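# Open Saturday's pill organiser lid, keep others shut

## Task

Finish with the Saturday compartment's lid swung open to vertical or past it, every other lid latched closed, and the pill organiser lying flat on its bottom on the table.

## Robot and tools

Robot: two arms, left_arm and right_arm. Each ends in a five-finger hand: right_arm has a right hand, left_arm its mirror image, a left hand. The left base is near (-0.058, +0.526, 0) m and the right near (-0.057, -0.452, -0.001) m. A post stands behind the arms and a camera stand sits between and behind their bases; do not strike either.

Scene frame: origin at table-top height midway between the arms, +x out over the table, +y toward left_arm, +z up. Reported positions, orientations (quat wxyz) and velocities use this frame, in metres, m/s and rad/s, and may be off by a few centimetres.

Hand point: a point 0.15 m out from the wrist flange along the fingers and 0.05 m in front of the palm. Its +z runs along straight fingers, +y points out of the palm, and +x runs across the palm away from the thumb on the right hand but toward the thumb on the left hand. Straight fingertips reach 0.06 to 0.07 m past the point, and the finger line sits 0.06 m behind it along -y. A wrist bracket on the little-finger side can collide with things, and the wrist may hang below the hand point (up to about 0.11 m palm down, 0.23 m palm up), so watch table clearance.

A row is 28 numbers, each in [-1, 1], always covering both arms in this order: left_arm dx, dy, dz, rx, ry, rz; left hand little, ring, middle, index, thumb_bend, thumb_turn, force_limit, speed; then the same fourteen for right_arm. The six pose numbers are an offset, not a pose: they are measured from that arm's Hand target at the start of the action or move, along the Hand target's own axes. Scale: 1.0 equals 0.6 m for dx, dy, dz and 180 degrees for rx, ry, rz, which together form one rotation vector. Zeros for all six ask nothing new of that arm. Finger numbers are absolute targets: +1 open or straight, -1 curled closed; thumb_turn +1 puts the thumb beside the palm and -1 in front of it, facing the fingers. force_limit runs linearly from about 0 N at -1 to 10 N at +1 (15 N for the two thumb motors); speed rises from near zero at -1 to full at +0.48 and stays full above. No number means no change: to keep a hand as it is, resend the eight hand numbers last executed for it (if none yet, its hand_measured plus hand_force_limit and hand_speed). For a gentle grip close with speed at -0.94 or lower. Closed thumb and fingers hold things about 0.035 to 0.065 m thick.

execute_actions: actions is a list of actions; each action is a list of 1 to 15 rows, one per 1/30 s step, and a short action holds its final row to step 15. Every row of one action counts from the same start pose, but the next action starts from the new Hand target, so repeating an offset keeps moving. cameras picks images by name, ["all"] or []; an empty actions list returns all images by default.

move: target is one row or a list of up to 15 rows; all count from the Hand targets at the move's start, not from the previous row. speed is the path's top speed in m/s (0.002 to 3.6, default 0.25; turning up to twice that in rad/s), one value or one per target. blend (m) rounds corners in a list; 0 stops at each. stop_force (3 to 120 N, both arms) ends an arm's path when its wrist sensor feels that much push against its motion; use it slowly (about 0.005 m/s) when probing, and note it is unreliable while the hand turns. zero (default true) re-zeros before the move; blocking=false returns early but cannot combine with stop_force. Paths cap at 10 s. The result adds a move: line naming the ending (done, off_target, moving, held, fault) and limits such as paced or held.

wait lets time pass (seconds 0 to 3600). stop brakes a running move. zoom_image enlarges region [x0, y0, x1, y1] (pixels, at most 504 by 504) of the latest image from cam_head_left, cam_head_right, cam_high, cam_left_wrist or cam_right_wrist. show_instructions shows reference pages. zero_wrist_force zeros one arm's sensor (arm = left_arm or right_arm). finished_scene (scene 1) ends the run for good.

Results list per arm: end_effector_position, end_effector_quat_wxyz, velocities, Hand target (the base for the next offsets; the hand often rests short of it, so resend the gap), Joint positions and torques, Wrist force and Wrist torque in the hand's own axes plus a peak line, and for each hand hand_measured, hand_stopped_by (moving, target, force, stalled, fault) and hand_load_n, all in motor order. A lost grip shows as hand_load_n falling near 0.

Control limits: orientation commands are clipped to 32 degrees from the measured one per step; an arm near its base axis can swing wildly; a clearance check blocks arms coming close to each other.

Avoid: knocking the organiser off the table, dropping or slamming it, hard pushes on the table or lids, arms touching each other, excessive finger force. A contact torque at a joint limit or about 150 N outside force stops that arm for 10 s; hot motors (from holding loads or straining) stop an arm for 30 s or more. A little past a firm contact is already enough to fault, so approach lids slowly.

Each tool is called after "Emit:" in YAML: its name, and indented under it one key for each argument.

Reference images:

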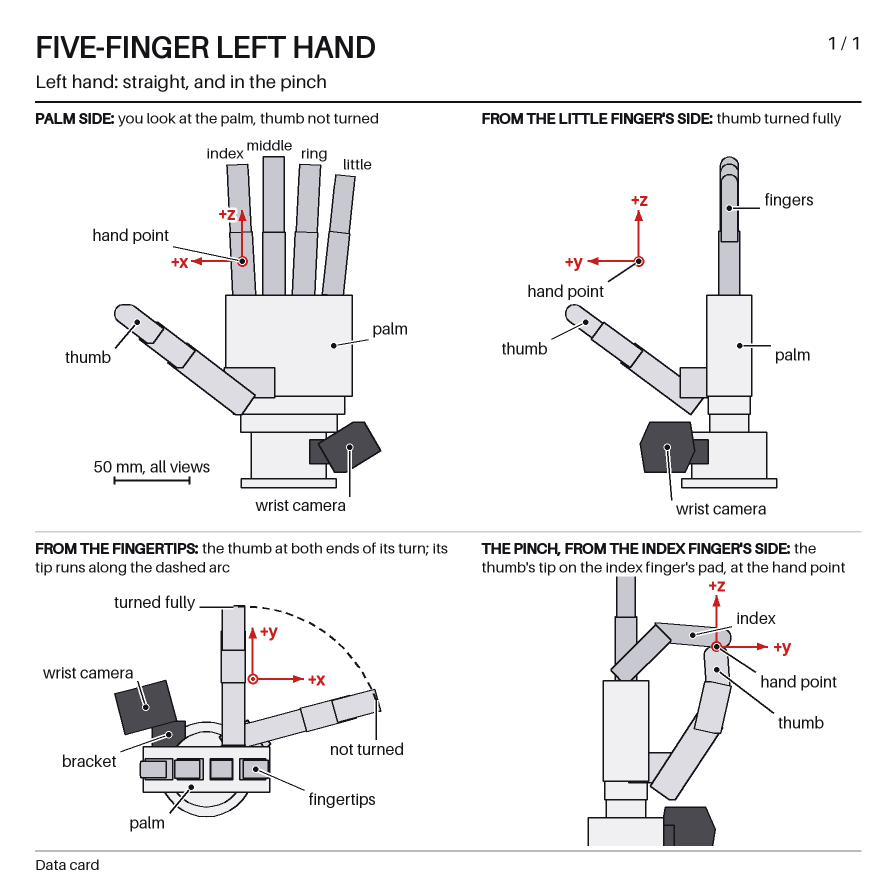

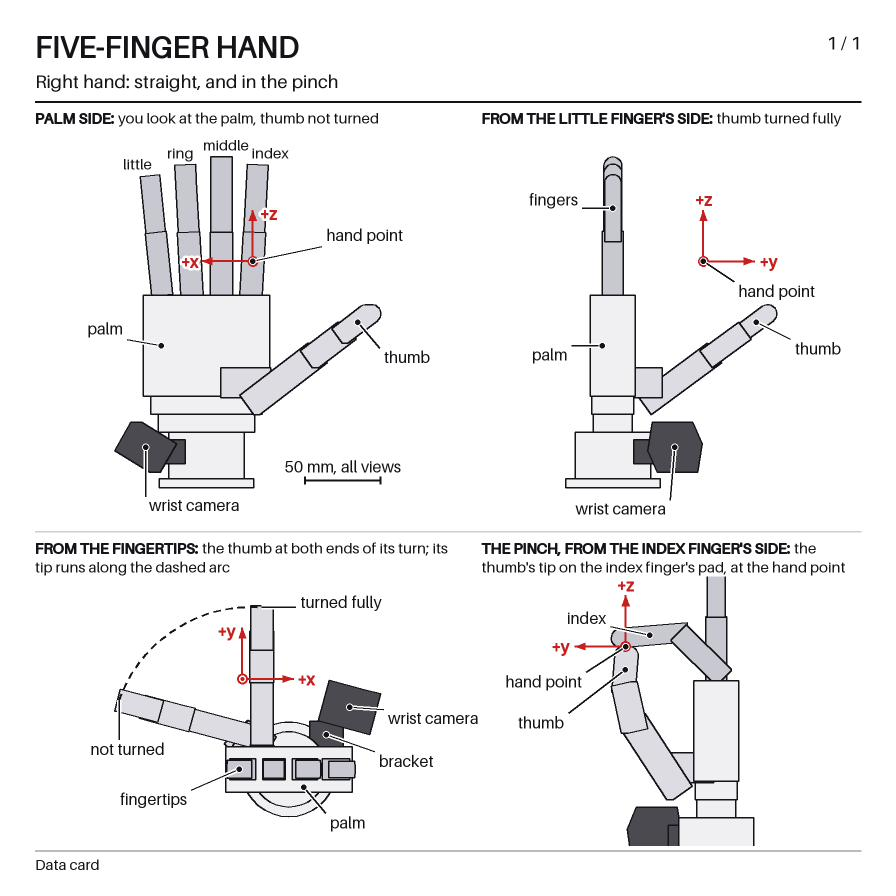

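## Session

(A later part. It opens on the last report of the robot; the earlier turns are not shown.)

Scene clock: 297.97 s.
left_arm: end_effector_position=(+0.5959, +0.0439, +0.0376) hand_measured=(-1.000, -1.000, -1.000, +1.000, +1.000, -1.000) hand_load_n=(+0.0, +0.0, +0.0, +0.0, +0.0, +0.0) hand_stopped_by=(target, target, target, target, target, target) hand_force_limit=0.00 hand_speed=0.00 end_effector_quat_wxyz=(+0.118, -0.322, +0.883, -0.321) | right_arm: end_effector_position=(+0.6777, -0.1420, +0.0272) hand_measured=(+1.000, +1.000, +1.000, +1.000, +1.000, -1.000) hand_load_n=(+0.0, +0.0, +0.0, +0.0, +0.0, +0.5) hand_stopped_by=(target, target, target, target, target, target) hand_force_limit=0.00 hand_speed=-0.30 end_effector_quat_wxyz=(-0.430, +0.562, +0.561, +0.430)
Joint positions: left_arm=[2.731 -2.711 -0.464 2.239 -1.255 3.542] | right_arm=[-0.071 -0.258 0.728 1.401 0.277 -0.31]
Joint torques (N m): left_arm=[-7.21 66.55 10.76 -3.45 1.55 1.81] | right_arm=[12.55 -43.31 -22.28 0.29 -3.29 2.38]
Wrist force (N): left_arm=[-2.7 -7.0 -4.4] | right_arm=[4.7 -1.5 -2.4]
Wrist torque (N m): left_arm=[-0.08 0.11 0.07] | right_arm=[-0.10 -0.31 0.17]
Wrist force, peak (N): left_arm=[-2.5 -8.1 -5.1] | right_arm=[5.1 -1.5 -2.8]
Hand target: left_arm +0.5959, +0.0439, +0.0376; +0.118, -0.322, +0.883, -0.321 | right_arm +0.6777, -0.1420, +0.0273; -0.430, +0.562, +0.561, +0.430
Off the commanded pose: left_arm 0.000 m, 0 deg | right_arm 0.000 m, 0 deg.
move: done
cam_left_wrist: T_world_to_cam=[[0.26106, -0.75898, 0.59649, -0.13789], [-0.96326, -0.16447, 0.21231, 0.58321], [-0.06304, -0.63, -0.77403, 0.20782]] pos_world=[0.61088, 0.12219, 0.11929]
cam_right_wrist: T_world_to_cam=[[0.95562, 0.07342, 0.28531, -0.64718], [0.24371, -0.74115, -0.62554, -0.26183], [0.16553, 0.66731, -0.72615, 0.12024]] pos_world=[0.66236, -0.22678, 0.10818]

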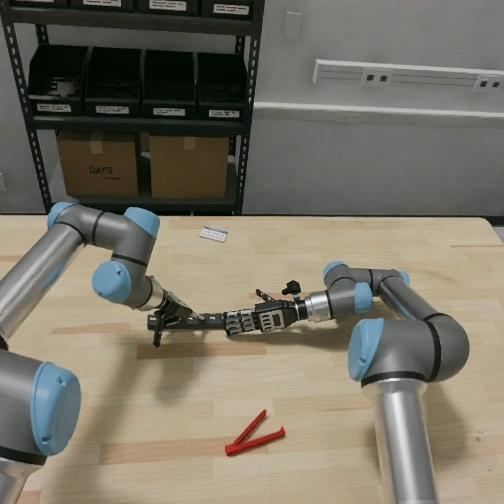

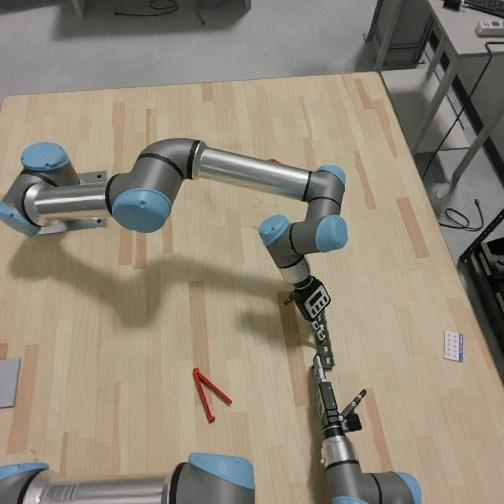

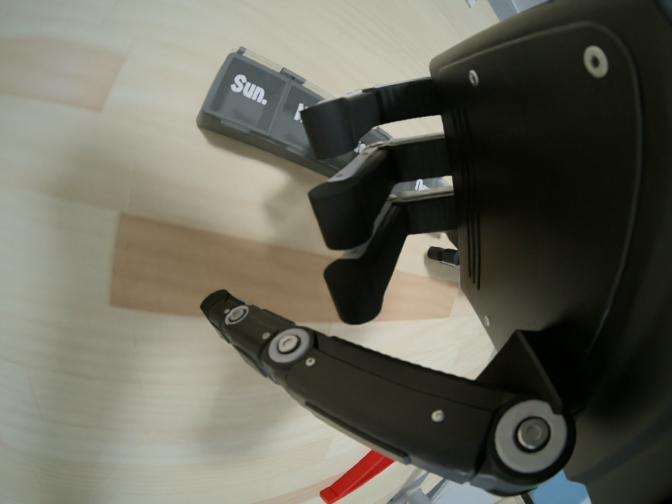

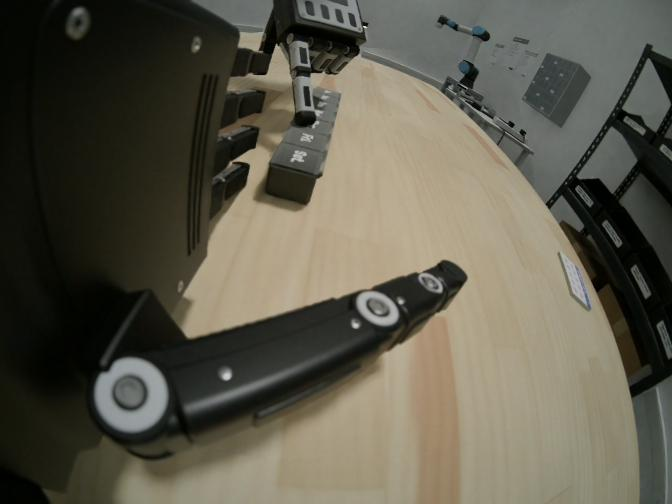

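Emit:
move:
  target:
    - [0,0,0,0,0,0,-1,-1,-1,1,1,-1,0,0, -0.0024,0,0.0006,0,0,0,1,1,1,1,1,-1,0,-0.3]
    - [0,0,0,0,0,0,-1,-1,-1,1,1,-1,0,0, -0.0024,0.0333,0.0006,0,0,0,1,1,1,1,1,-1,0,-0.3]
  speed: 0.005
  stop_force: 3
  cameras: ["cam_high","cam_right_wrist"]

Emit:
zoom_image:
  camera: "cam_right_wrist"
  region: [200, 110, 320, 210]

Scene clock: 303.77 s.
left_arm: end_effector_position=(+0.5959, +0.0439, +0.0376) hand_measured=(-1.000, -1.000, -1.000, +1.000, +1.000, -1.000) hand_load_n=(+0.0, +0.0, +0.0, +0.0, +0.0, +0.0) hand_stopped_by=(target, target, target, target, target, target) hand_force_limit=0.00 hand_speed=0.00 end_effector_quat_wxyz=(+0.118, -0.322, +0.883, -0.321) | right_arm: end_effector_position=(+0.6777, -0.1420, +0.0269) hand_measured=(+1.000, +1.000, +1.000, +1.000, +1.000, -1.000) hand_load_n=(+0.0, +0.0, +0.0, +0.0, +0.0, +0.5) hand_stopped_by=(target, target, target, target, target, target) hand_force_limit=0.00 hand_speed=-0.30 end_effector_quat_wxyz=(-0.430, +0.562, +0.561, +0.430)
Joint positions: left_arm=[2.731 -2.711 -0.464 2.239 -1.255 3.542] | right_arm=[-0.071 -0.258 0.728 1.401 0.277 -0.31]
Joint torques (N m): left_arm=[-7.59 66.99 11.17 -3.43 1.42 1.85] | right_arm=[10.78 -59.91 -8.88 3.36 0.48 1.24]
Wrist force (N): left_arm=[-2.7 -7.2 -4.7] | right_arm=[7.9 -1.4 -4.7]
Wrist torque (N m): left_arm=[-0.06 0.12 0.07] | right_arm=[0.05 -0.19 0.35]
Wrist force, peak (N): left_arm=[-2.5 -8.1 -5.0] | right_arm=[9.9 -1.6 -5.5]
Hand target: left_arm +0.5959, +0.0439, +0.0376; +0.118, -0.322, +0.883, -0.321 | right_arm +0.6777, -0.1420, +0.0269; -0.430, +0.562, +0.561, +0.430 (not the last commanded pose)
Off the commanded pose: left_arm 0.000 m, 0 deg | right_arm 0.020 m, 0 deg.
move: contact (right_arm); path passed 0 of 2 targets
cam_right_wrist: T_world_to_cam=[[0.9556, 0.07333, 0.28541, -0.64721], [0.24372, -0.74108, -0.62562, -0.26203], [0.16563, 0.6674, -0.72604, 0.11995]] pos_world=[0.66246, -0.22678, 0.10788]

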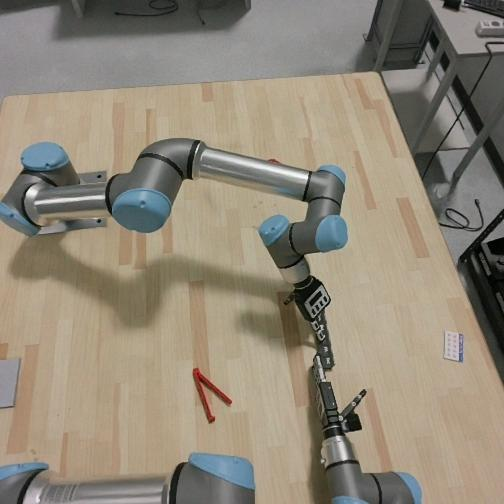

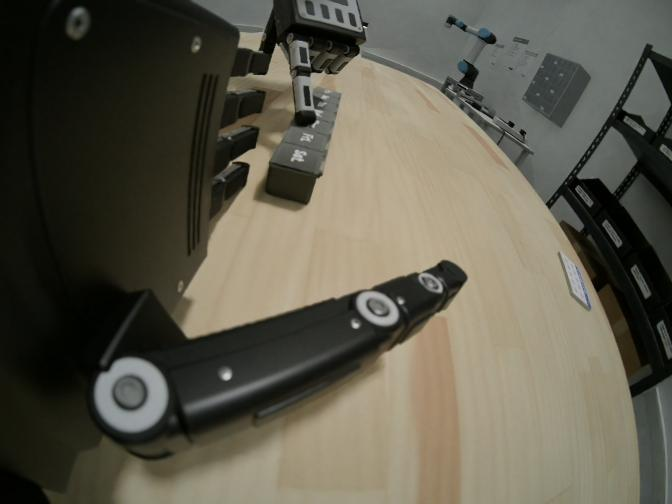

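Scaled by 4.200 from the camera's image (finer frame: 960x720).

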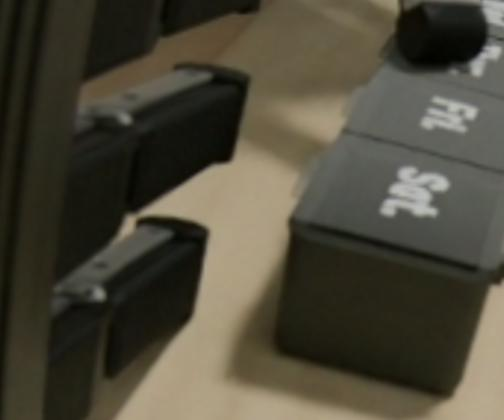

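Emit:
move:
  target: [0,0,0,0,0,0,-1,-1,-1,1,1,-1,0,0, 0.0016,0,-0.0004,0,0,0,1,1,1,1,1,-1,0,-0.3]
  speed: 0.01

Emit:
move:
  target: [0,0,0,0,0,0,-1,-1,-1,1,1,-1,0,0, 0,0.0333,0,0,0,0,1,1,1,1,1,-1,0,-0.3]
  speed: 0.005
  stop_force: 3
  cameras: ["cam_high","cam_right_wrist"]

Emit:
zoom_image:
  camera: "cam_right_wrist"
  region: [200, 110, 320, 210]

Scene clock: 307.63 s.
left_arm: end_effector_position=(+0.5959, +0.0439, +0.0376) hand_measured=(-1.000, -1.000, -1.000, +1.000, +1.000, -1.000) hand_load_n=(+0.0, +0.0, +0.0, +0.0, +0.0, +0.0) hand_stopped_by=(target, target, target, target, target, target) hand_force_limit=0.00 hand_speed=0.00 end_effector_quat_wxyz=(+0.118, -0.322, +0.883, -0.321) | right_arm: end_effector_position=(+0.6777, -0.1420, +0.0278) hand_measured=(+1.000, +1.000, +1.000, +1.000, +1.000, -1.000) hand_load_n=(+0.0, +0.0, +0.0, +0.0, +0.0, +0.5) hand_stopped_by=(target, target, target, target, target, target) hand_force_limit=0.00 hand_speed=-0.30 end_effector_quat_wxyz=(-0.430, +0.562, +0.561, +0.430)
Joint positions: left_arm=[2.731 -2.711 -0.464 2.239 -1.255 3.542] | right_arm=[-0.071 -0.259 0.728 1.402 0.277 -0.31]
Joint torques (N m): left_arm=[-6.6 66.92 10.71 -3.38 1.42 1.78] | right_arm=[11.8 -63.06 -7.88 3.93 0 2.47]
Wrist force (N): left_arm=[-2.4 -7.9 -5.0] | right_arm=[3.4 -1.4 -1.7]
Wrist torque (N m): left_arm=[-0.12 0.09 0.09] | right_arm=[-0.13 -0.23 0.08]
Wrist force, peak (N): left_arm=[-2.7 -8.0 -5.1] | right_arm=[8.8 -1.5 -5.2]
Hand target: left_arm +0.5959, +0.0439, +0.0376; +0.118, -0.322, +0.883, -0.321 | right_arm +0.6777, -0.1420, +0.0279; -0.430, +0.562, +0.561, +0.430
Off the commanded pose: left_arm 0.000 m, 0 deg | right_arm 0.000 m, 0 deg.
move: done

Scene clock: 311.40 s.
left_arm: end_effector_position=(+0.5959, +0.0439, +0.0376) hand_measured=(-1.000, -1.000, -1.000, +1.000, +1.000, -1.000) hand_load_n=(+0.0, +0.0, +0.0, +0.0, +0.0, +0.0) hand_stopped_by=(target, target, target, target, target, target) hand_force_limit=0.00 hand_speed=0.00 end_effector_quat_wxyz=(+0.118, -0.322, +0.883, -0.321) | right_arm: end_effector_position=(+0.6909, -0.1419, +0.0279) hand_measured=(+1.000, +1.000, +1.000, +1.000, +1.000, -1.000) hand_load_n=(+0.0, +0.0, +0.5, +0.5, +0.0, +0.0) hand_stopped_by=(target, target, target, target, target, target) hand_force_limit=0.00 hand_speed=-0.30 end_effector_quat_wxyz=(-0.430, +0.562, +0.561, +0.430)
Joint positions: left_arm=[2.731 -2.711 -0.464 2.239 -1.255 3.542] | right_arm=[-0.069 -0.214 0.63 1.45 0.277 -0.304]
Joint torques (N m): left_arm=[-7.22 66.68 11.2 -3.42 1.4 1.85] | right_arm=[3.19 -63.92 -8.77 0.28 -3.36 -1.62]
Wrist force (N): left_arm=[-2.9 -6.9 -4.1] | right_arm=[2.9 -3.5 -1.6]
Wrist torque (N m): left_arm=[-0.09 0.13 0.07] | right_arm=[-0.02 -0.23 0.03]
Wrist force, peak (N): left_arm=[-2.6 -8.1 -5.1] | right_arm=[4.0 -5.4 -2.1]
Hand target: left_arm +0.5959, +0.0439, +0.0376; +0.118, -0.322, +0.883, -0.321 | right_arm +0.6909, -0.1420, +0.0279; -0.430, +0.562, +0.561, +0.430 (not the last commanded pose)
Off the commanded pose: left_arm 0.000 m, 0 deg | right_arm 0.007 m, 0 deg.
move: contact (right_arm)
cam_right_wrist: T_world_to_cam=[[0.9556, 0.07336, 0.28538, -0.66002], [0.2437, -0.74117, -0.62552, -0.26454], [0.16563, 0.6673, -0.72614, 0.11843]] pos_world=[0.67556, -0.22667, 0.10888]

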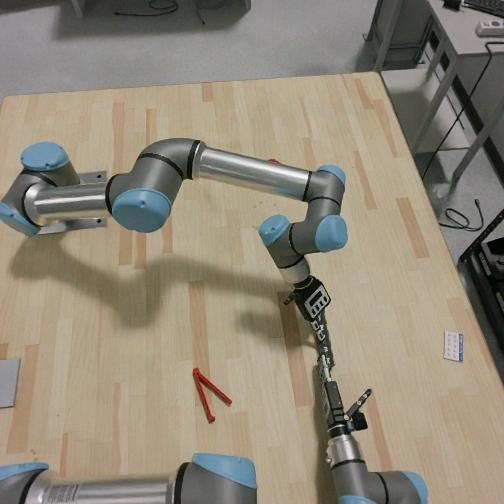

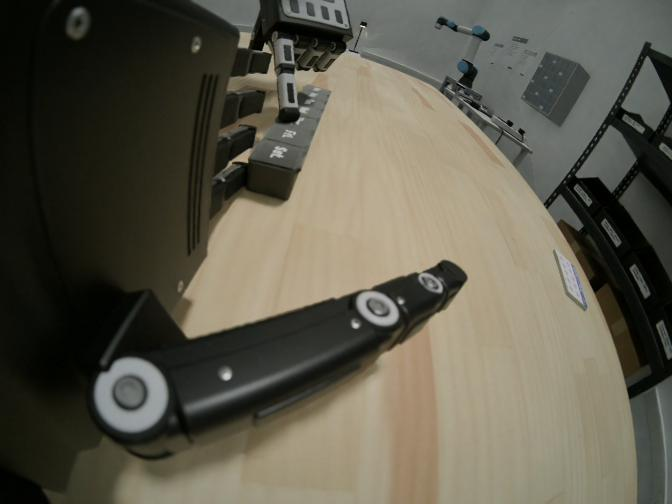

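Scaled by 4.200 from the camera's image (finer frame: 960x720).

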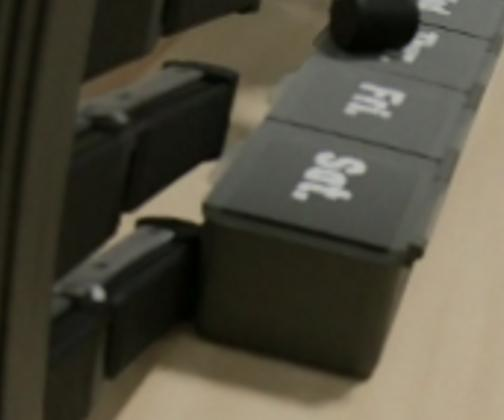

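Emit:
move:
  target: [0,0,0,0,0,0,-1,-1,-1,1,1,-1,0,0, 0.0161,0.0012,-0.0043,0,0,0,1,1,1,1,1,-1,0,-0.3]
  speed: 0.006
  stop_force: 12
  cameras: ["cam_high","cam_right_wrist","cam_head_left"]

Emit:
zoom_image:
  camera: "cam_right_wrist"
  region: [200, 110, 320, 210]

Scene clock: 316.77 s.
left_arm: end_effector_position=(+0.5959, +0.0439, +0.0376) hand_measured=(-1.000, -1.000, -1.000, +1.000, +1.000, -1.000) hand_load_n=(+0.0, +0.0, +0.0, +0.5, +0.0, +0.0) hand_stopped_by=(target, target, target, target, target, target) hand_force_limit=0.00 hand_speed=0.00 end_effector_quat_wxyz=(+0.118, -0.322, +0.883, -0.321) | right_arm: end_effector_position=(+0.6916, -0.1419, +0.0379) hand_measured=(+1.000, +1.000, +1.000, +1.000, +1.000, -1.000) hand_load_n=(+0.0, +0.0, +0.0, +0.0, +0.0, +0.0) hand_stopped_by=(target, target, target, target, target, target) hand_force_limit=0.00 hand_speed=-0.30 end_effector_quat_wxyz=(-0.430, +0.562, +0.561, +0.430)
Joint positions: left_arm=[2.731 -2.711 -0.464 2.239 -1.255 3.542] | right_arm=[-0.069 -0.228 0.63 1.462 0.277 -0.304]
Joint torques (N m): left_arm=[-6.97 66.26 11.6 -3.32 1.44 1.8] | right_arm=[12.37 -66.37 -11.33 4.31 -3.78 1.28]
Wrist force (N): left_arm=[-2.1 -6.9 -5.5] | right_arm=[-1.7 -2.2 -1.1]
Wrist torque (N m): left_arm=[-0.02 0.04 0.12] | right_arm=[-0.11 -0.43 -0.19]
Wrist force, peak (N): left_arm=[-1.9 -8.1 -6.5] | right_arm=[4.0 -3.6 -2.3]
Hand target: left_arm +0.5959, +0.0439, +0.0376; +0.118, -0.322, +0.883, -0.321 | right_arm +0.6916, -0.1419, +0.0379; -0.430, +0.562, +0.561, +0.430
Off the commanded pose: left_arm 0.000 m, 0 deg | right_arm 0.000 m, 0 deg.
move: done
cam_right_wrist: T_world_to_cam=[[0.95563, 0.07328, 0.28532, -0.66366], [0.2436, -0.74118, -0.62555, -0.25841], [0.16563, 0.6673, -0.72614, 0.12555]] pos_world=[0.67636, -0.22667, 0.11888]
Images, in order (width x height): cam_head_left 504x504, cam_high 504x504, cam_right_wrist 672x504.

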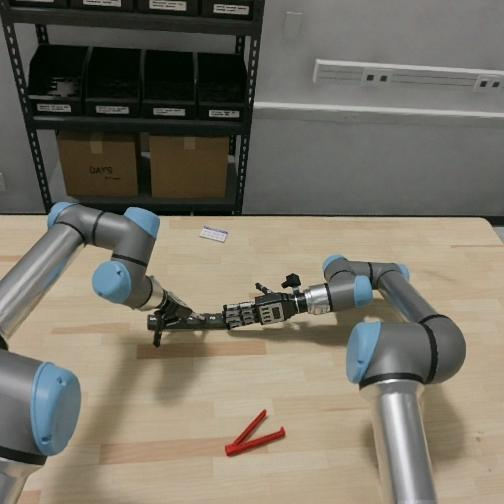

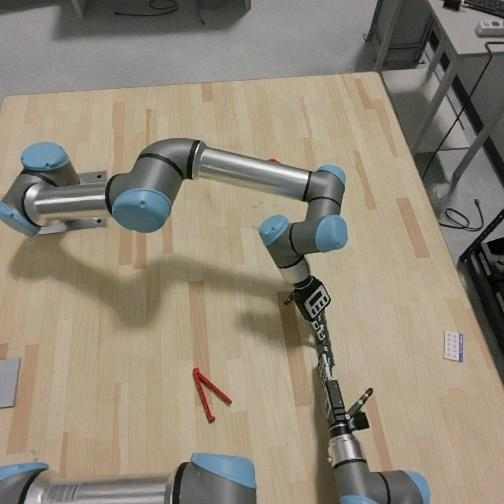

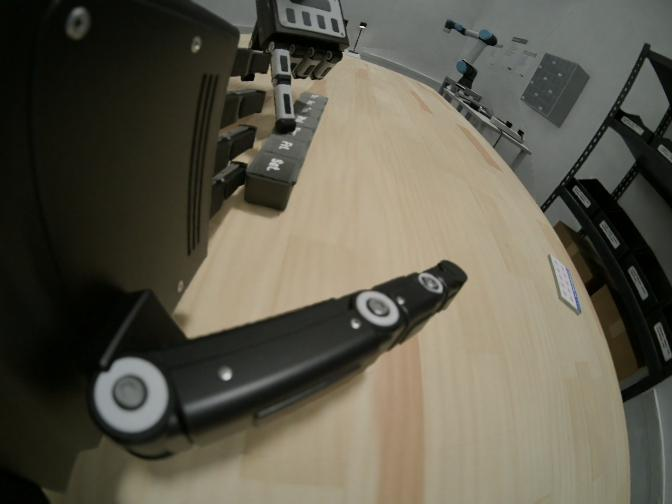

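Scaled by 4.200 from the camera's image (finer frame: 960x720).

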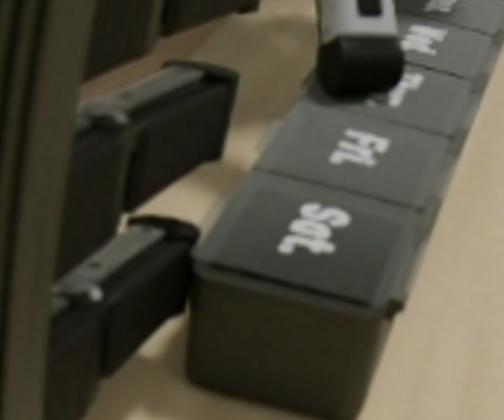

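Emit:
zoom_image:
  camera: "cam_right_wrist"
  region: [220, 140, 300, 210]

Emit:
move:
  target: [0,0,0,0,0,0,-1,-1,-1,1,1,-1,0,0, 0.0064,0.001,-0.0017,0,0,0,1,1,1,1,1,-1,0,-0.3]
  speed: 0.006
  stop_force: 12
  cameras: ["cam_high","cam_right_wrist","cam_head_left"]

Emit:
zoom_image:
  camera: "cam_right_wrist"
  region: [220, 140, 300, 210]

Scaled by 6.300 from the camera's image (finer frame: 960x720).

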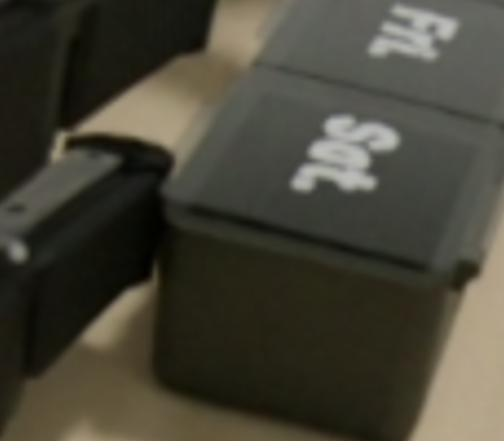

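Scene clock: 320.70 s.
left_arm: end_effector_position=(+0.5959, +0.0439, +0.0376) hand_measured=(-1.000, -1.000, -1.000, +1.000, +1.000, -1.000) hand_load_n=(+0.0, +0.0, +0.0, +0.0, +0.0, +0.0) hand_stopped_by=(target, target, target, target, target, target) hand_force_limit=0.00 hand_speed=0.00 end_effector_quat_wxyz=(+0.118, -0.322, +0.883, -0.321) | right_arm: end_effector_position=(+0.6922, -0.1419, +0.0418) hand_measured=(+1.000, +1.000, +1.000, +1.000, +1.000, -1.000) hand_load_n=(+0.0, +0.0, +0.0, +0.5, +0.0, +0.5) hand_stopped_by=(target, target, target, target, target, target) hand_force_limit=0.00 hand_speed=-0.30 end_effector_quat_wxyz=(-0.430, +0.562, +0.561, +0.430)
Joint positions: left_arm=[2.731 -2.711 -0.464 2.239 -1.255 3.542] | right_arm=[-0.069 -0.232 0.627 1.468 0.277 -0.303]
Joint torques (N m): left_arm=[-7.08 67.11 11.08 -3.3 1.43 1.81] | right_arm=[10.81 -64.39 -24.18 3.77 -2.9 1.25]
Wrist force (N): left_arm=[-2.4 -7.9 -5.1] | right_arm=[4.3 -5.0 -2.0]
Wrist torque (N m): left_arm=[-0.10 0.09 0.09] | right_arm=[-0.10 -0.44 0.09]
Wrist force, peak (N): left_arm=[-2.0 -8.1 -6.4] | right_arm=[4.4 -5.1 -1.9]
Hand target: left_arm +0.5959, +0.0439, +0.0376; +0.118, -0.322, +0.883, -0.321 | right_arm +0.6922, -0.1419, +0.0418; -0.430, +0.562, +0.561, +0.430
Off the commanded pose: left_arm 0.000 m, 0 deg | right_arm 0.000 m, 0 deg.
move: done
cam_right_wrist: T_world_to_cam=[[0.95563, 0.07328, 0.28532, -0.66535], [0.2436, -0.74118, -0.62555, -0.25611], [0.16563, 0.6673, -0.72614, 0.12829]] pos_world=[0.67697, -0.22667, 0.12278]
Images, in order (width x height): cam_head_left 504x504, cam_high 504x504, cam_right_wrist 672x504.

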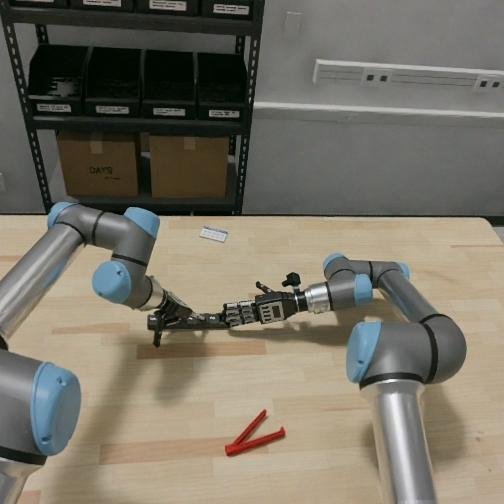

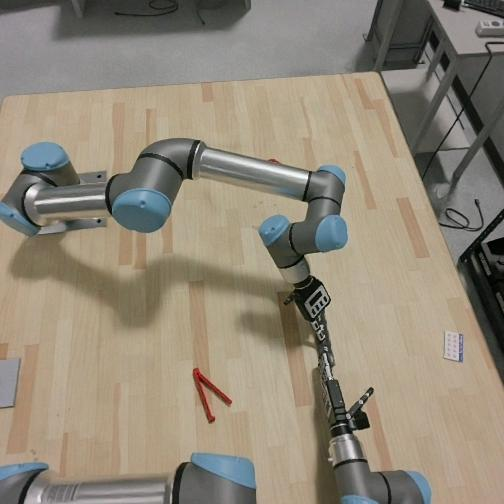

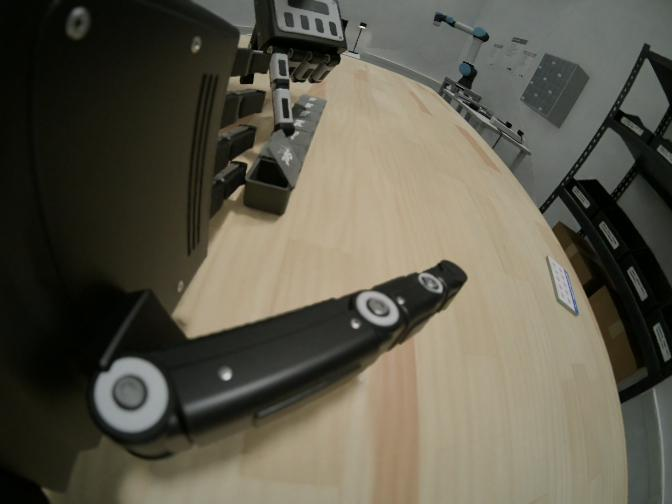

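Scaled by 6.300 from the camera's image (finer frame: 960x720).

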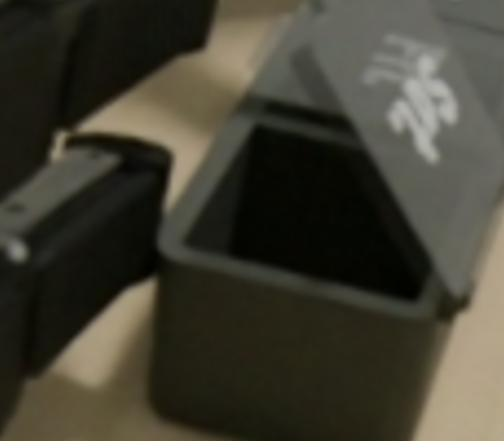

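Emit:
move:
  target:
    - [0,0,0,0,0,0,-1,-1,-1,1,1,-1,0,0, 0,-0.005,0,0,0,0,1,1,1,1,1,-1,0,-0.3]
    - [0,0,0,0,0,0,-1,-1,-1,1,1,-1,0,0, 0.0209,-0.005,-0.0056,0,0,0,1,1,1,1,1,-1,0,-0.3]
  speed: 0.02
  cameras: ["cam_high","cam_right_wrist","cam_head_left"]

Emit:
zoom_image:
  camera: "cam_right_wrist"
  region: [200, 130, 320, 230]

Scene clock: 328.20 s.
left_arm: end_effector_position=(+0.5959, +0.0439, +0.0376) hand_measured=(-1.000, -1.000, -1.000, +1.000, +1.000, -1.000) hand_load_n=(+0.0, +0.0, +0.0, +0.5, +0.5, +0.0) hand_stopped_by=(target, target, target, target, target, target) hand_force_limit=0.00 hand_speed=0.00 end_effector_quat_wxyz=(+0.118, -0.322, +0.883, -0.321) | right_arm: end_effector_position=(+0.6892, -0.1419, +0.0546) hand_measured=(+1.000, +1.000, +1.000, +1.000, +1.000, -1.000) hand_load_n=(+0.0, +0.0, +0.0, +0.0, +0.0, +0.0) hand_stopped_by=(target, target, target, target, target, target) hand_force_limit=0.00 hand_speed=-0.30 end_effector_quat_wxyz=(-0.430, +0.562, +0.561, +0.430)
Joint positions: left_arm=[2.731 -2.711 -0.464 2.239 -1.255 3.542] | right_arm=[-0.069 -0.262 0.657 1.47 0.277 -0.304]
Joint torques (N m): left_arm=[-7.1 66.37 11.26 -3.31 1.48 1.73] | right_arm=[-8.25 -62.53 -7.69 3.95 -0.35 1.8]
Wrist force (N): left_arm=[-2.6 -6.7 -4.1] | right_arm=[4.3 -0.8 -1.7]
Wrist torque (N m): left_arm=[-0.07 0.10 0.08] | right_arm=[-0.01 -0.42 0.17]
Wrist force, peak (N): left_arm=[-2.3 -8.1 -4.9] | right_arm=[4.4 -5.2 -2.1]
Hand target: left_arm +0.5959, +0.0439, +0.0376; +0.118, -0.322, +0.883, -0.321 | right_arm +0.6892, -0.1419, +0.0548; -0.430, +0.562, +0.561, +0.430
Off the commanded pose: left_arm 0.000 m, 0 deg | right_arm 0.000 m, 0 deg.
move: done
cam_right_wrist: T_world_to_cam=[[0.95563, 0.07328, 0.28532, -0.66613], [0.2436, -0.74118, -0.62555, -0.24738], [0.16563, 0.6673, -0.72614, 0.13808]] pos_world=[0.67397, -0.22667, 0.13558]
Images, in order (width x height): cam_head_left 504x504, cam_high 504x504, cam_right_wrist 672x504.

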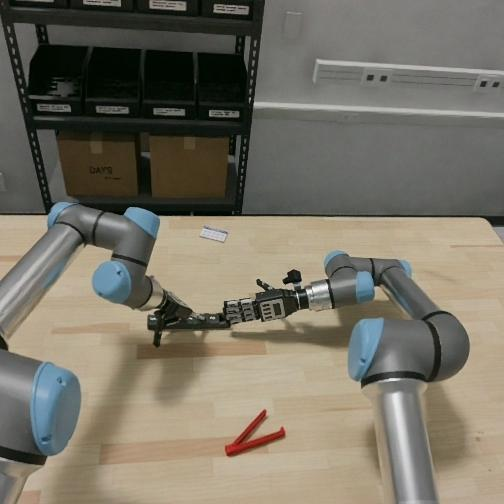

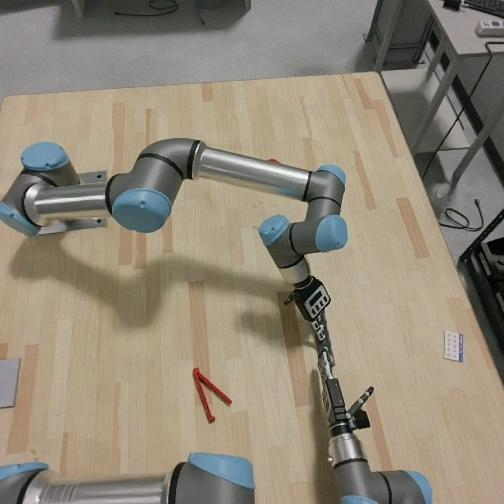

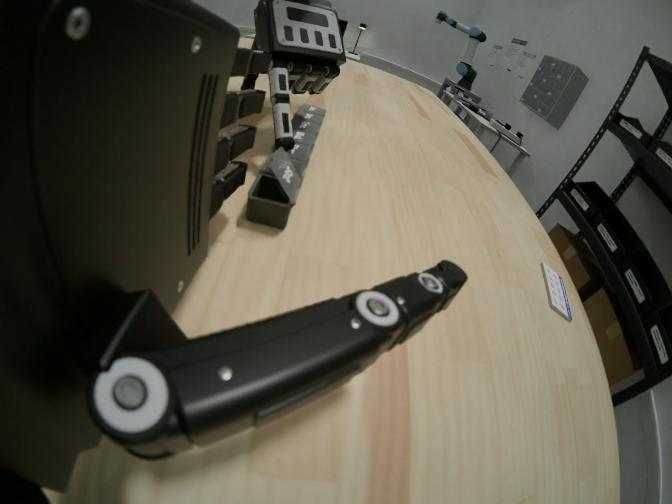

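Scaled by 4.200 from the camera's image (finer frame: 960x720).

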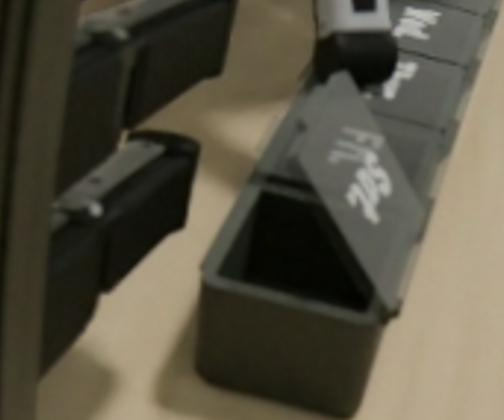

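Emit:
move:
  target: [0,0,0,0,0,0,-1,-1,-1,1,1,-1,0,0, 0,0.05,0,0,0,0,1,1,1,1,1,-1,0,-0.3]
  speed: 0.015
  stop_force: 4
  cameras: ["cam_high","cam_right_wrist","cam_head_left"]

Emit:
zoom_image:
  camera: "cam_right_wrist"
  region: [180, 130, 300, 230]

Scene clock: 332.13 s.
left_arm: end_effector_position=(+0.5959, +0.0439, +0.0376) hand_measured=(-1.000, -1.000, -1.000, +1.000, +1.000, -1.000) hand_load_n=(+0.0, +0.0, +0.0, +0.5, +0.0, +0.0) hand_stopped_by=(target, target, target, target, target, target) hand_force_limit=0.00 hand_speed=0.00 end_effector_quat_wxyz=(+0.118, -0.322, +0.883, -0.321) | right_arm: end_effector_position=(+0.7085, -0.1419, +0.0548) hand_measured=(+1.000, +1.000, +1.000, +1.000, +1.000, -1.000) hand_load_n=(+0.0, +0.5, +0.5, +0.5, +0.0, +0.5) hand_stopped_by=(target, target, target, target, target, target) hand_force_limit=0.00 hand_speed=-0.30 end_effector_quat_wxyz=(-0.429, +0.562, +0.561, +0.430)
Joint positions: left_arm=[2.731 -2.711 -0.464 2.239 -1.255 3.542] | right_arm=[-0.067 -0.184 0.487 1.55 0.276 -0.293]
Joint torques (N m): left_arm=[-6.6 65.88 11.52 -3.28 1.41 1.76] | right_arm=[-7.75 -63.79 -8.7 0 1.29 -1.58]
Wrist force (N): left_arm=[-2.5 -7.8 -4.9] | right_arm=[5.9 -3.5 -2.1]
Wrist torque (N m): left_arm=[-0.11 0.11 0.08] | right_arm=[-0.01 -0.19 0.22]
Wrist force, peak (N): left_arm=[-2.4 -8.1 -5.2] | right_arm=[8.6 -6.0 -2.9]
Hand target: left_arm +0.5959, +0.0439, +0.0376; +0.118, -0.322, +0.883, -0.321 | right_arm +0.7085, -0.1419, +0.0548; -0.429, +0.562, +0.561, +0.430 (not the last commanded pose)
Off the commanded pose: left_arm 0.000 m, 0 deg | right_arm 0.011 m, 0 deg.
move: contact (right_arm)
cam_right_wrist: T_world_to_cam=[[0.95555, 0.0725, 0.28579, -0.68473], [0.2433, -0.7414, -0.62541, -0.25171], [0.16654, 0.66714, -0.72608, 0.1343]] pos_world=[0.69316, -0.22657, 0.13578]
Images, in order (width x height): cam_head_left 504x504, cam_high 504x504, cam_right_wrist 672x504.

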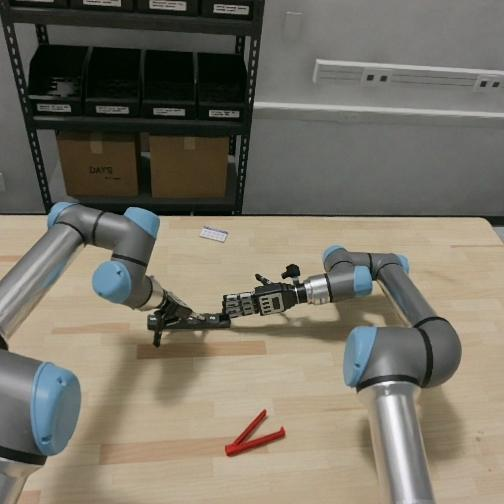

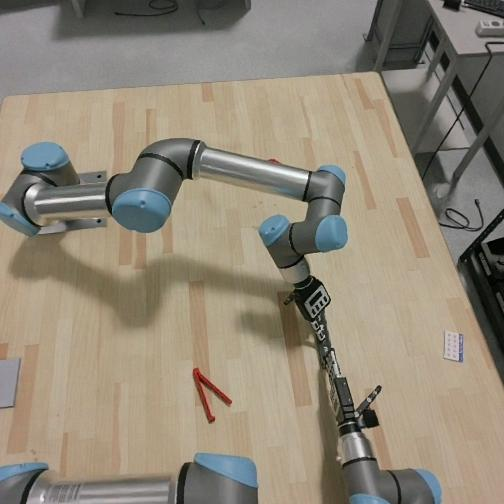

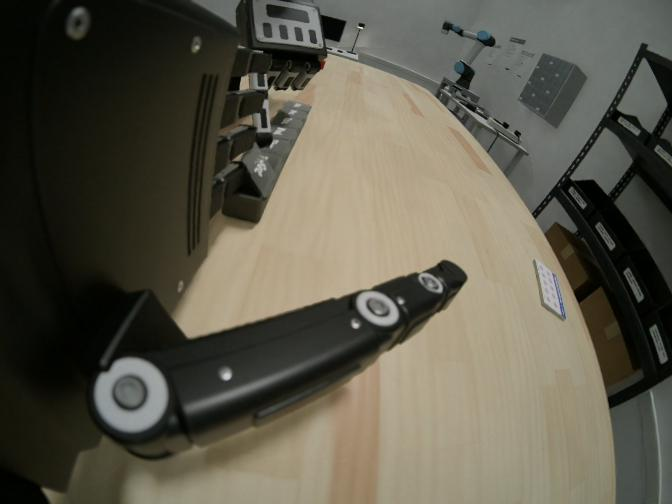

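Scaled by 4.200 from the camera's image (finer frame: 960x720).

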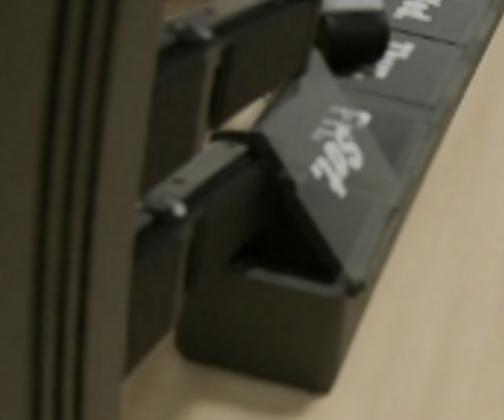

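Emit:
move:
  target: [0,0,0,0,0,0,-1,-1,-1,1,1,-1,0,0, 0.0064,0.018,-0.0017,0,0,0,1,1,1,1,1,-1,0,-0.3]
  speed: 0.01
  stop_force: 7
  cameras: ["cam_high","cam_right_wrist","cam_head_left"]

Emit:
zoom_image:
  camera: "cam_right_wrist"
  region: [180, 130, 300, 230]

Scene clock: 336.83 s.
left_arm: end_effector_position=(+0.5959, +0.0439, +0.0376) hand_measured=(-1.000, -1.000, -1.000, +1.000, +1.000, -1.000) hand_load_n=(+0.0, +0.0, +0.0, +0.0, +0.0, +0.0) hand_stopped_by=(target, target, target, target, target, target) hand_force_limit=0.00 hand_speed=0.00 end_effector_quat_wxyz=(+0.118, -0.322, +0.883, -0.321) | right_arm: end_effector_position=(+0.7193, -0.1419, +0.0588) hand_measured=(+1.000, +1.000, +1.000, +1.000, +1.000, -1.000) hand_load_n=(+0.0, +0.0, -3.0, +0.5, +0.0, +0.0) hand_stopped_by=(target, target, target, target, target, target) hand_force_limit=0.00 hand_speed=-0.30 end_effector_quat_wxyz=(-0.429, +0.562, +0.561, +0.430)
Joint positions: left_arm=[2.731 -2.711 -0.464 2.239 -1.255 3.542] | right_arm=[-0.066 -0.129 0.361 1.618 0.276 -0.289]
Joint torques (N m): left_arm=[-6.26 66.31 10.71 -3.2 1.26 1.54] | right_arm=[8.53 -37.13 -22.13 1.97 4.64 -2.31]
Wrist force (N): left_arm=[-2.4 -7.7 -5.4] | right_arm=[19.2 -7.7 -3.3]
Wrist torque (N m): left_arm=[0.07 0.05 0.10] | right_arm=[0.06 0.23 1.08]
Wrist force, peak (N): left_arm=[-3.1 -10.4 -6.3] | right_arm=[19.7 -8.7 -4.8]
Hand target: left_arm +0.5959, +0.0439, +0.0376; +0.118, -0.322, +0.883, -0.321 | right_arm +0.7193, -0.1419, +0.0588; -0.429, +0.562, +0.561, +0.430
Off the commanded pose: left_arm 0.000 m, 0 deg | right_arm 0.000 m, 0 deg.
move: done
cam_right_wrist: T_world_to_cam=[[0.95557, 0.07243, 0.28573, -0.69621], [0.24321, -0.74141, -0.62543, -0.25184], [0.16654, 0.66714, -0.72608, 0.13547]] pos_world=[0.70396, -0.22667, 0.13978]
Images, in order (width x height): cam_head_left 504x504, cam_high 504x504, cam_right_wrist 672x504.

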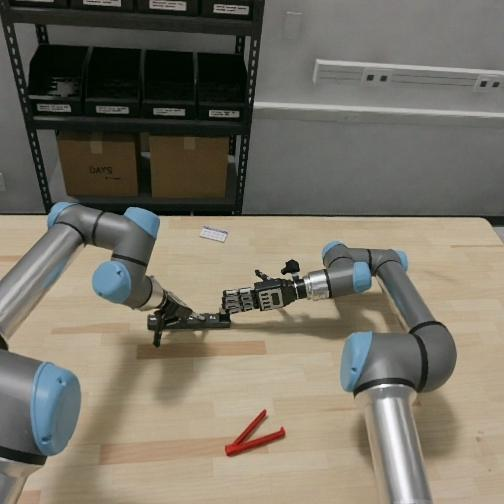

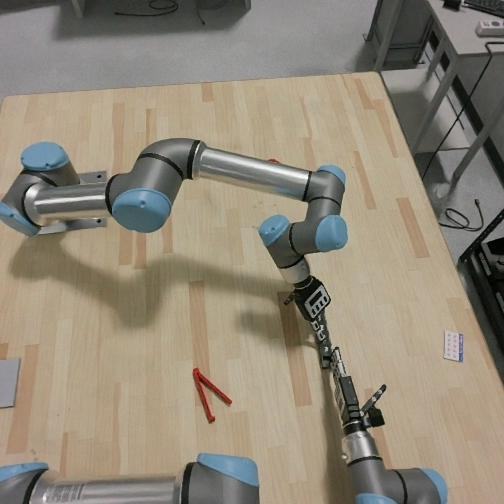

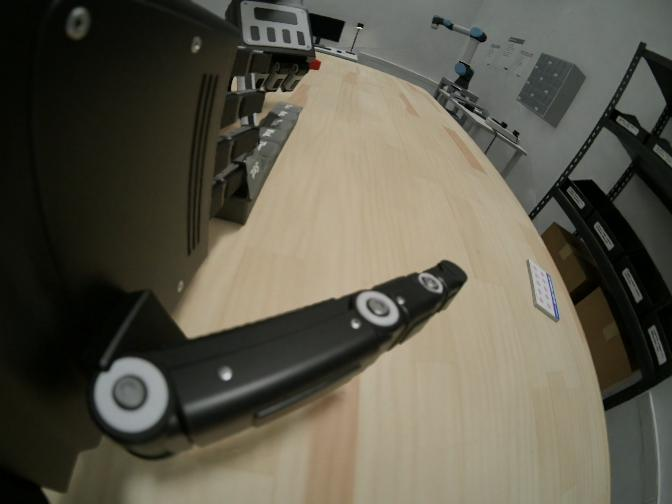

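Scaled by 4.200 from the camera's image (finer frame: 960x720).

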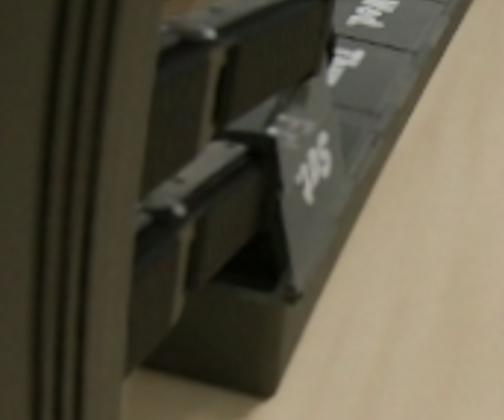

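Emit:
move:
  target: [0,0,0,0,0,0,-1,-1,-1,1,1,-1,0,0, 0.0129,-0.002,-0.0035,0,0,0,1,1,1,1,1,-1,0,-0.3]
  speed: 0.02
  cameras: ["cam_high","cam_right_wrist","cam_head_left"]

Emit:
zoom_image:
  camera: "cam_right_wrist"
  region: [180, 130, 300, 230]

Scene clock: 339.63 s.
left_arm: end_effector_position=(+0.5959, +0.0439, +0.0376) hand_measured=(-1.000, -1.000, -1.000, +1.000, +1.000, -1.000) hand_load_n=(+0.0, +0.0, +0.0, +0.5, +0.0, +0.0) hand_stopped_by=(target, target, target, target, target, target) hand_force_limit=0.00 hand_speed=0.00 end_effector_quat_wxyz=(+0.118, -0.322, +0.883, -0.321) | right_arm: end_effector_position=(+0.7181, -0.1418, +0.0667) hand_measured=(+1.000, +1.000, +1.000, +1.000, +1.000, -1.000) hand_load_n=(+0.0, +0.0, +0.0, +0.5, +0.0, +0.0) hand_stopped_by=(target, target, target, target, target, target) hand_force_limit=0.00 hand_speed=-0.30 end_effector_quat_wxyz=(-0.429, +0.562, +0.561, +0.430)
Joint positions: left_arm=[2.731 -2.711 -0.464 2.239 -1.255 3.542] | right_arm=[-0.066 -0.149 0.381 1.618 0.276 -0.29]
Joint torques (N m): left_arm=[-6.07 66.25 10.91 -3.25 1.37 1.58] | right_arm=[-10.31 -64.57 -8.37 0.44 -3.44 -1.8]
Wrist force (N): left_arm=[-0.1 -4.7 -4.9] | right_arm=[3.3 -0.5 -1.7]
Wrist torque (N m): left_arm=[0.23 -0.08 0.19] | right_arm=[0.06 -0.22 0.20]
Wrist force, peak (N): left_arm=[-2.0 -8.9 -6.2] | right_arm=[20.3 -7.6 -4.0]
Hand target: left_arm +0.5959, +0.0439, +0.0376; +0.118, -0.322, +0.883, -0.321 | right_arm +0.7181, -0.1419, +0.0668; -0.429, +0.562, +0.561, +0.430
Off the commanded pose: left_arm 0.000 m, 0 deg | right_arm 0.000 m, 0 deg.
move: done
cam_right_wrist: T_world_to_cam=[[0.95556, 0.07256, 0.28572, -0.69729], [0.2433, -0.74138, -0.62543, -0.2466], [0.16644, 0.66715, -0.72609, 0.14142]] pos_world=[0.70276, -0.22657, 0.14768]
Images, in order (width x height): cam_head_left 504x504, cam_high 504x504, cam_right_wrist 672x504.

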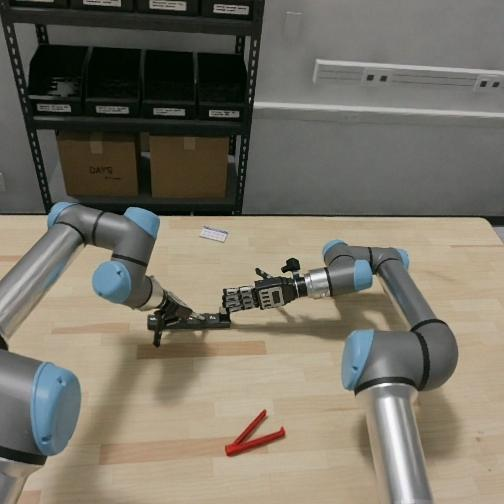

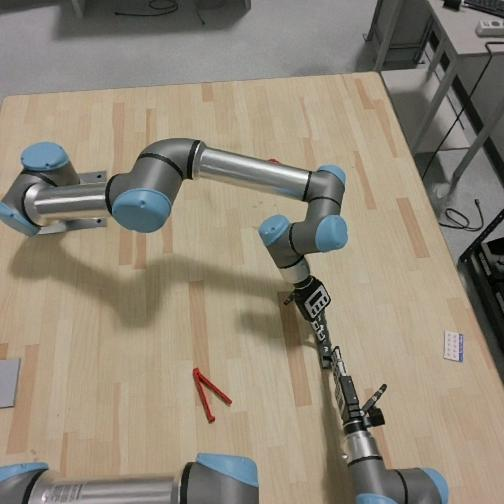

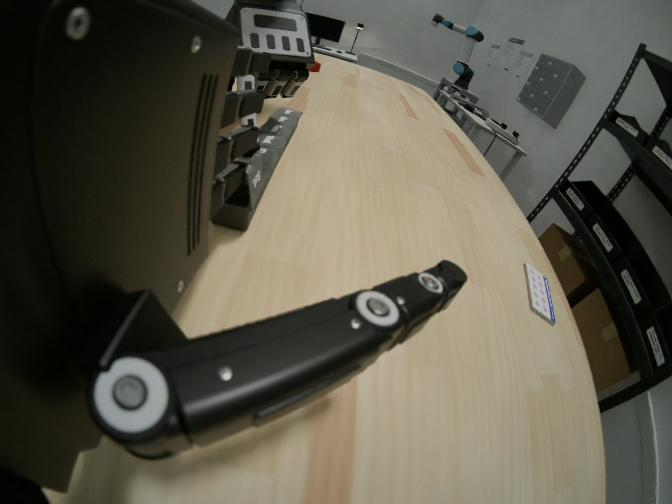

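Scaled by 4.200 from the camera's image (finer frame: 960x720).

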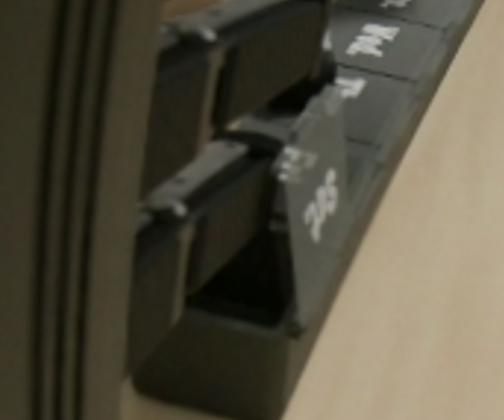

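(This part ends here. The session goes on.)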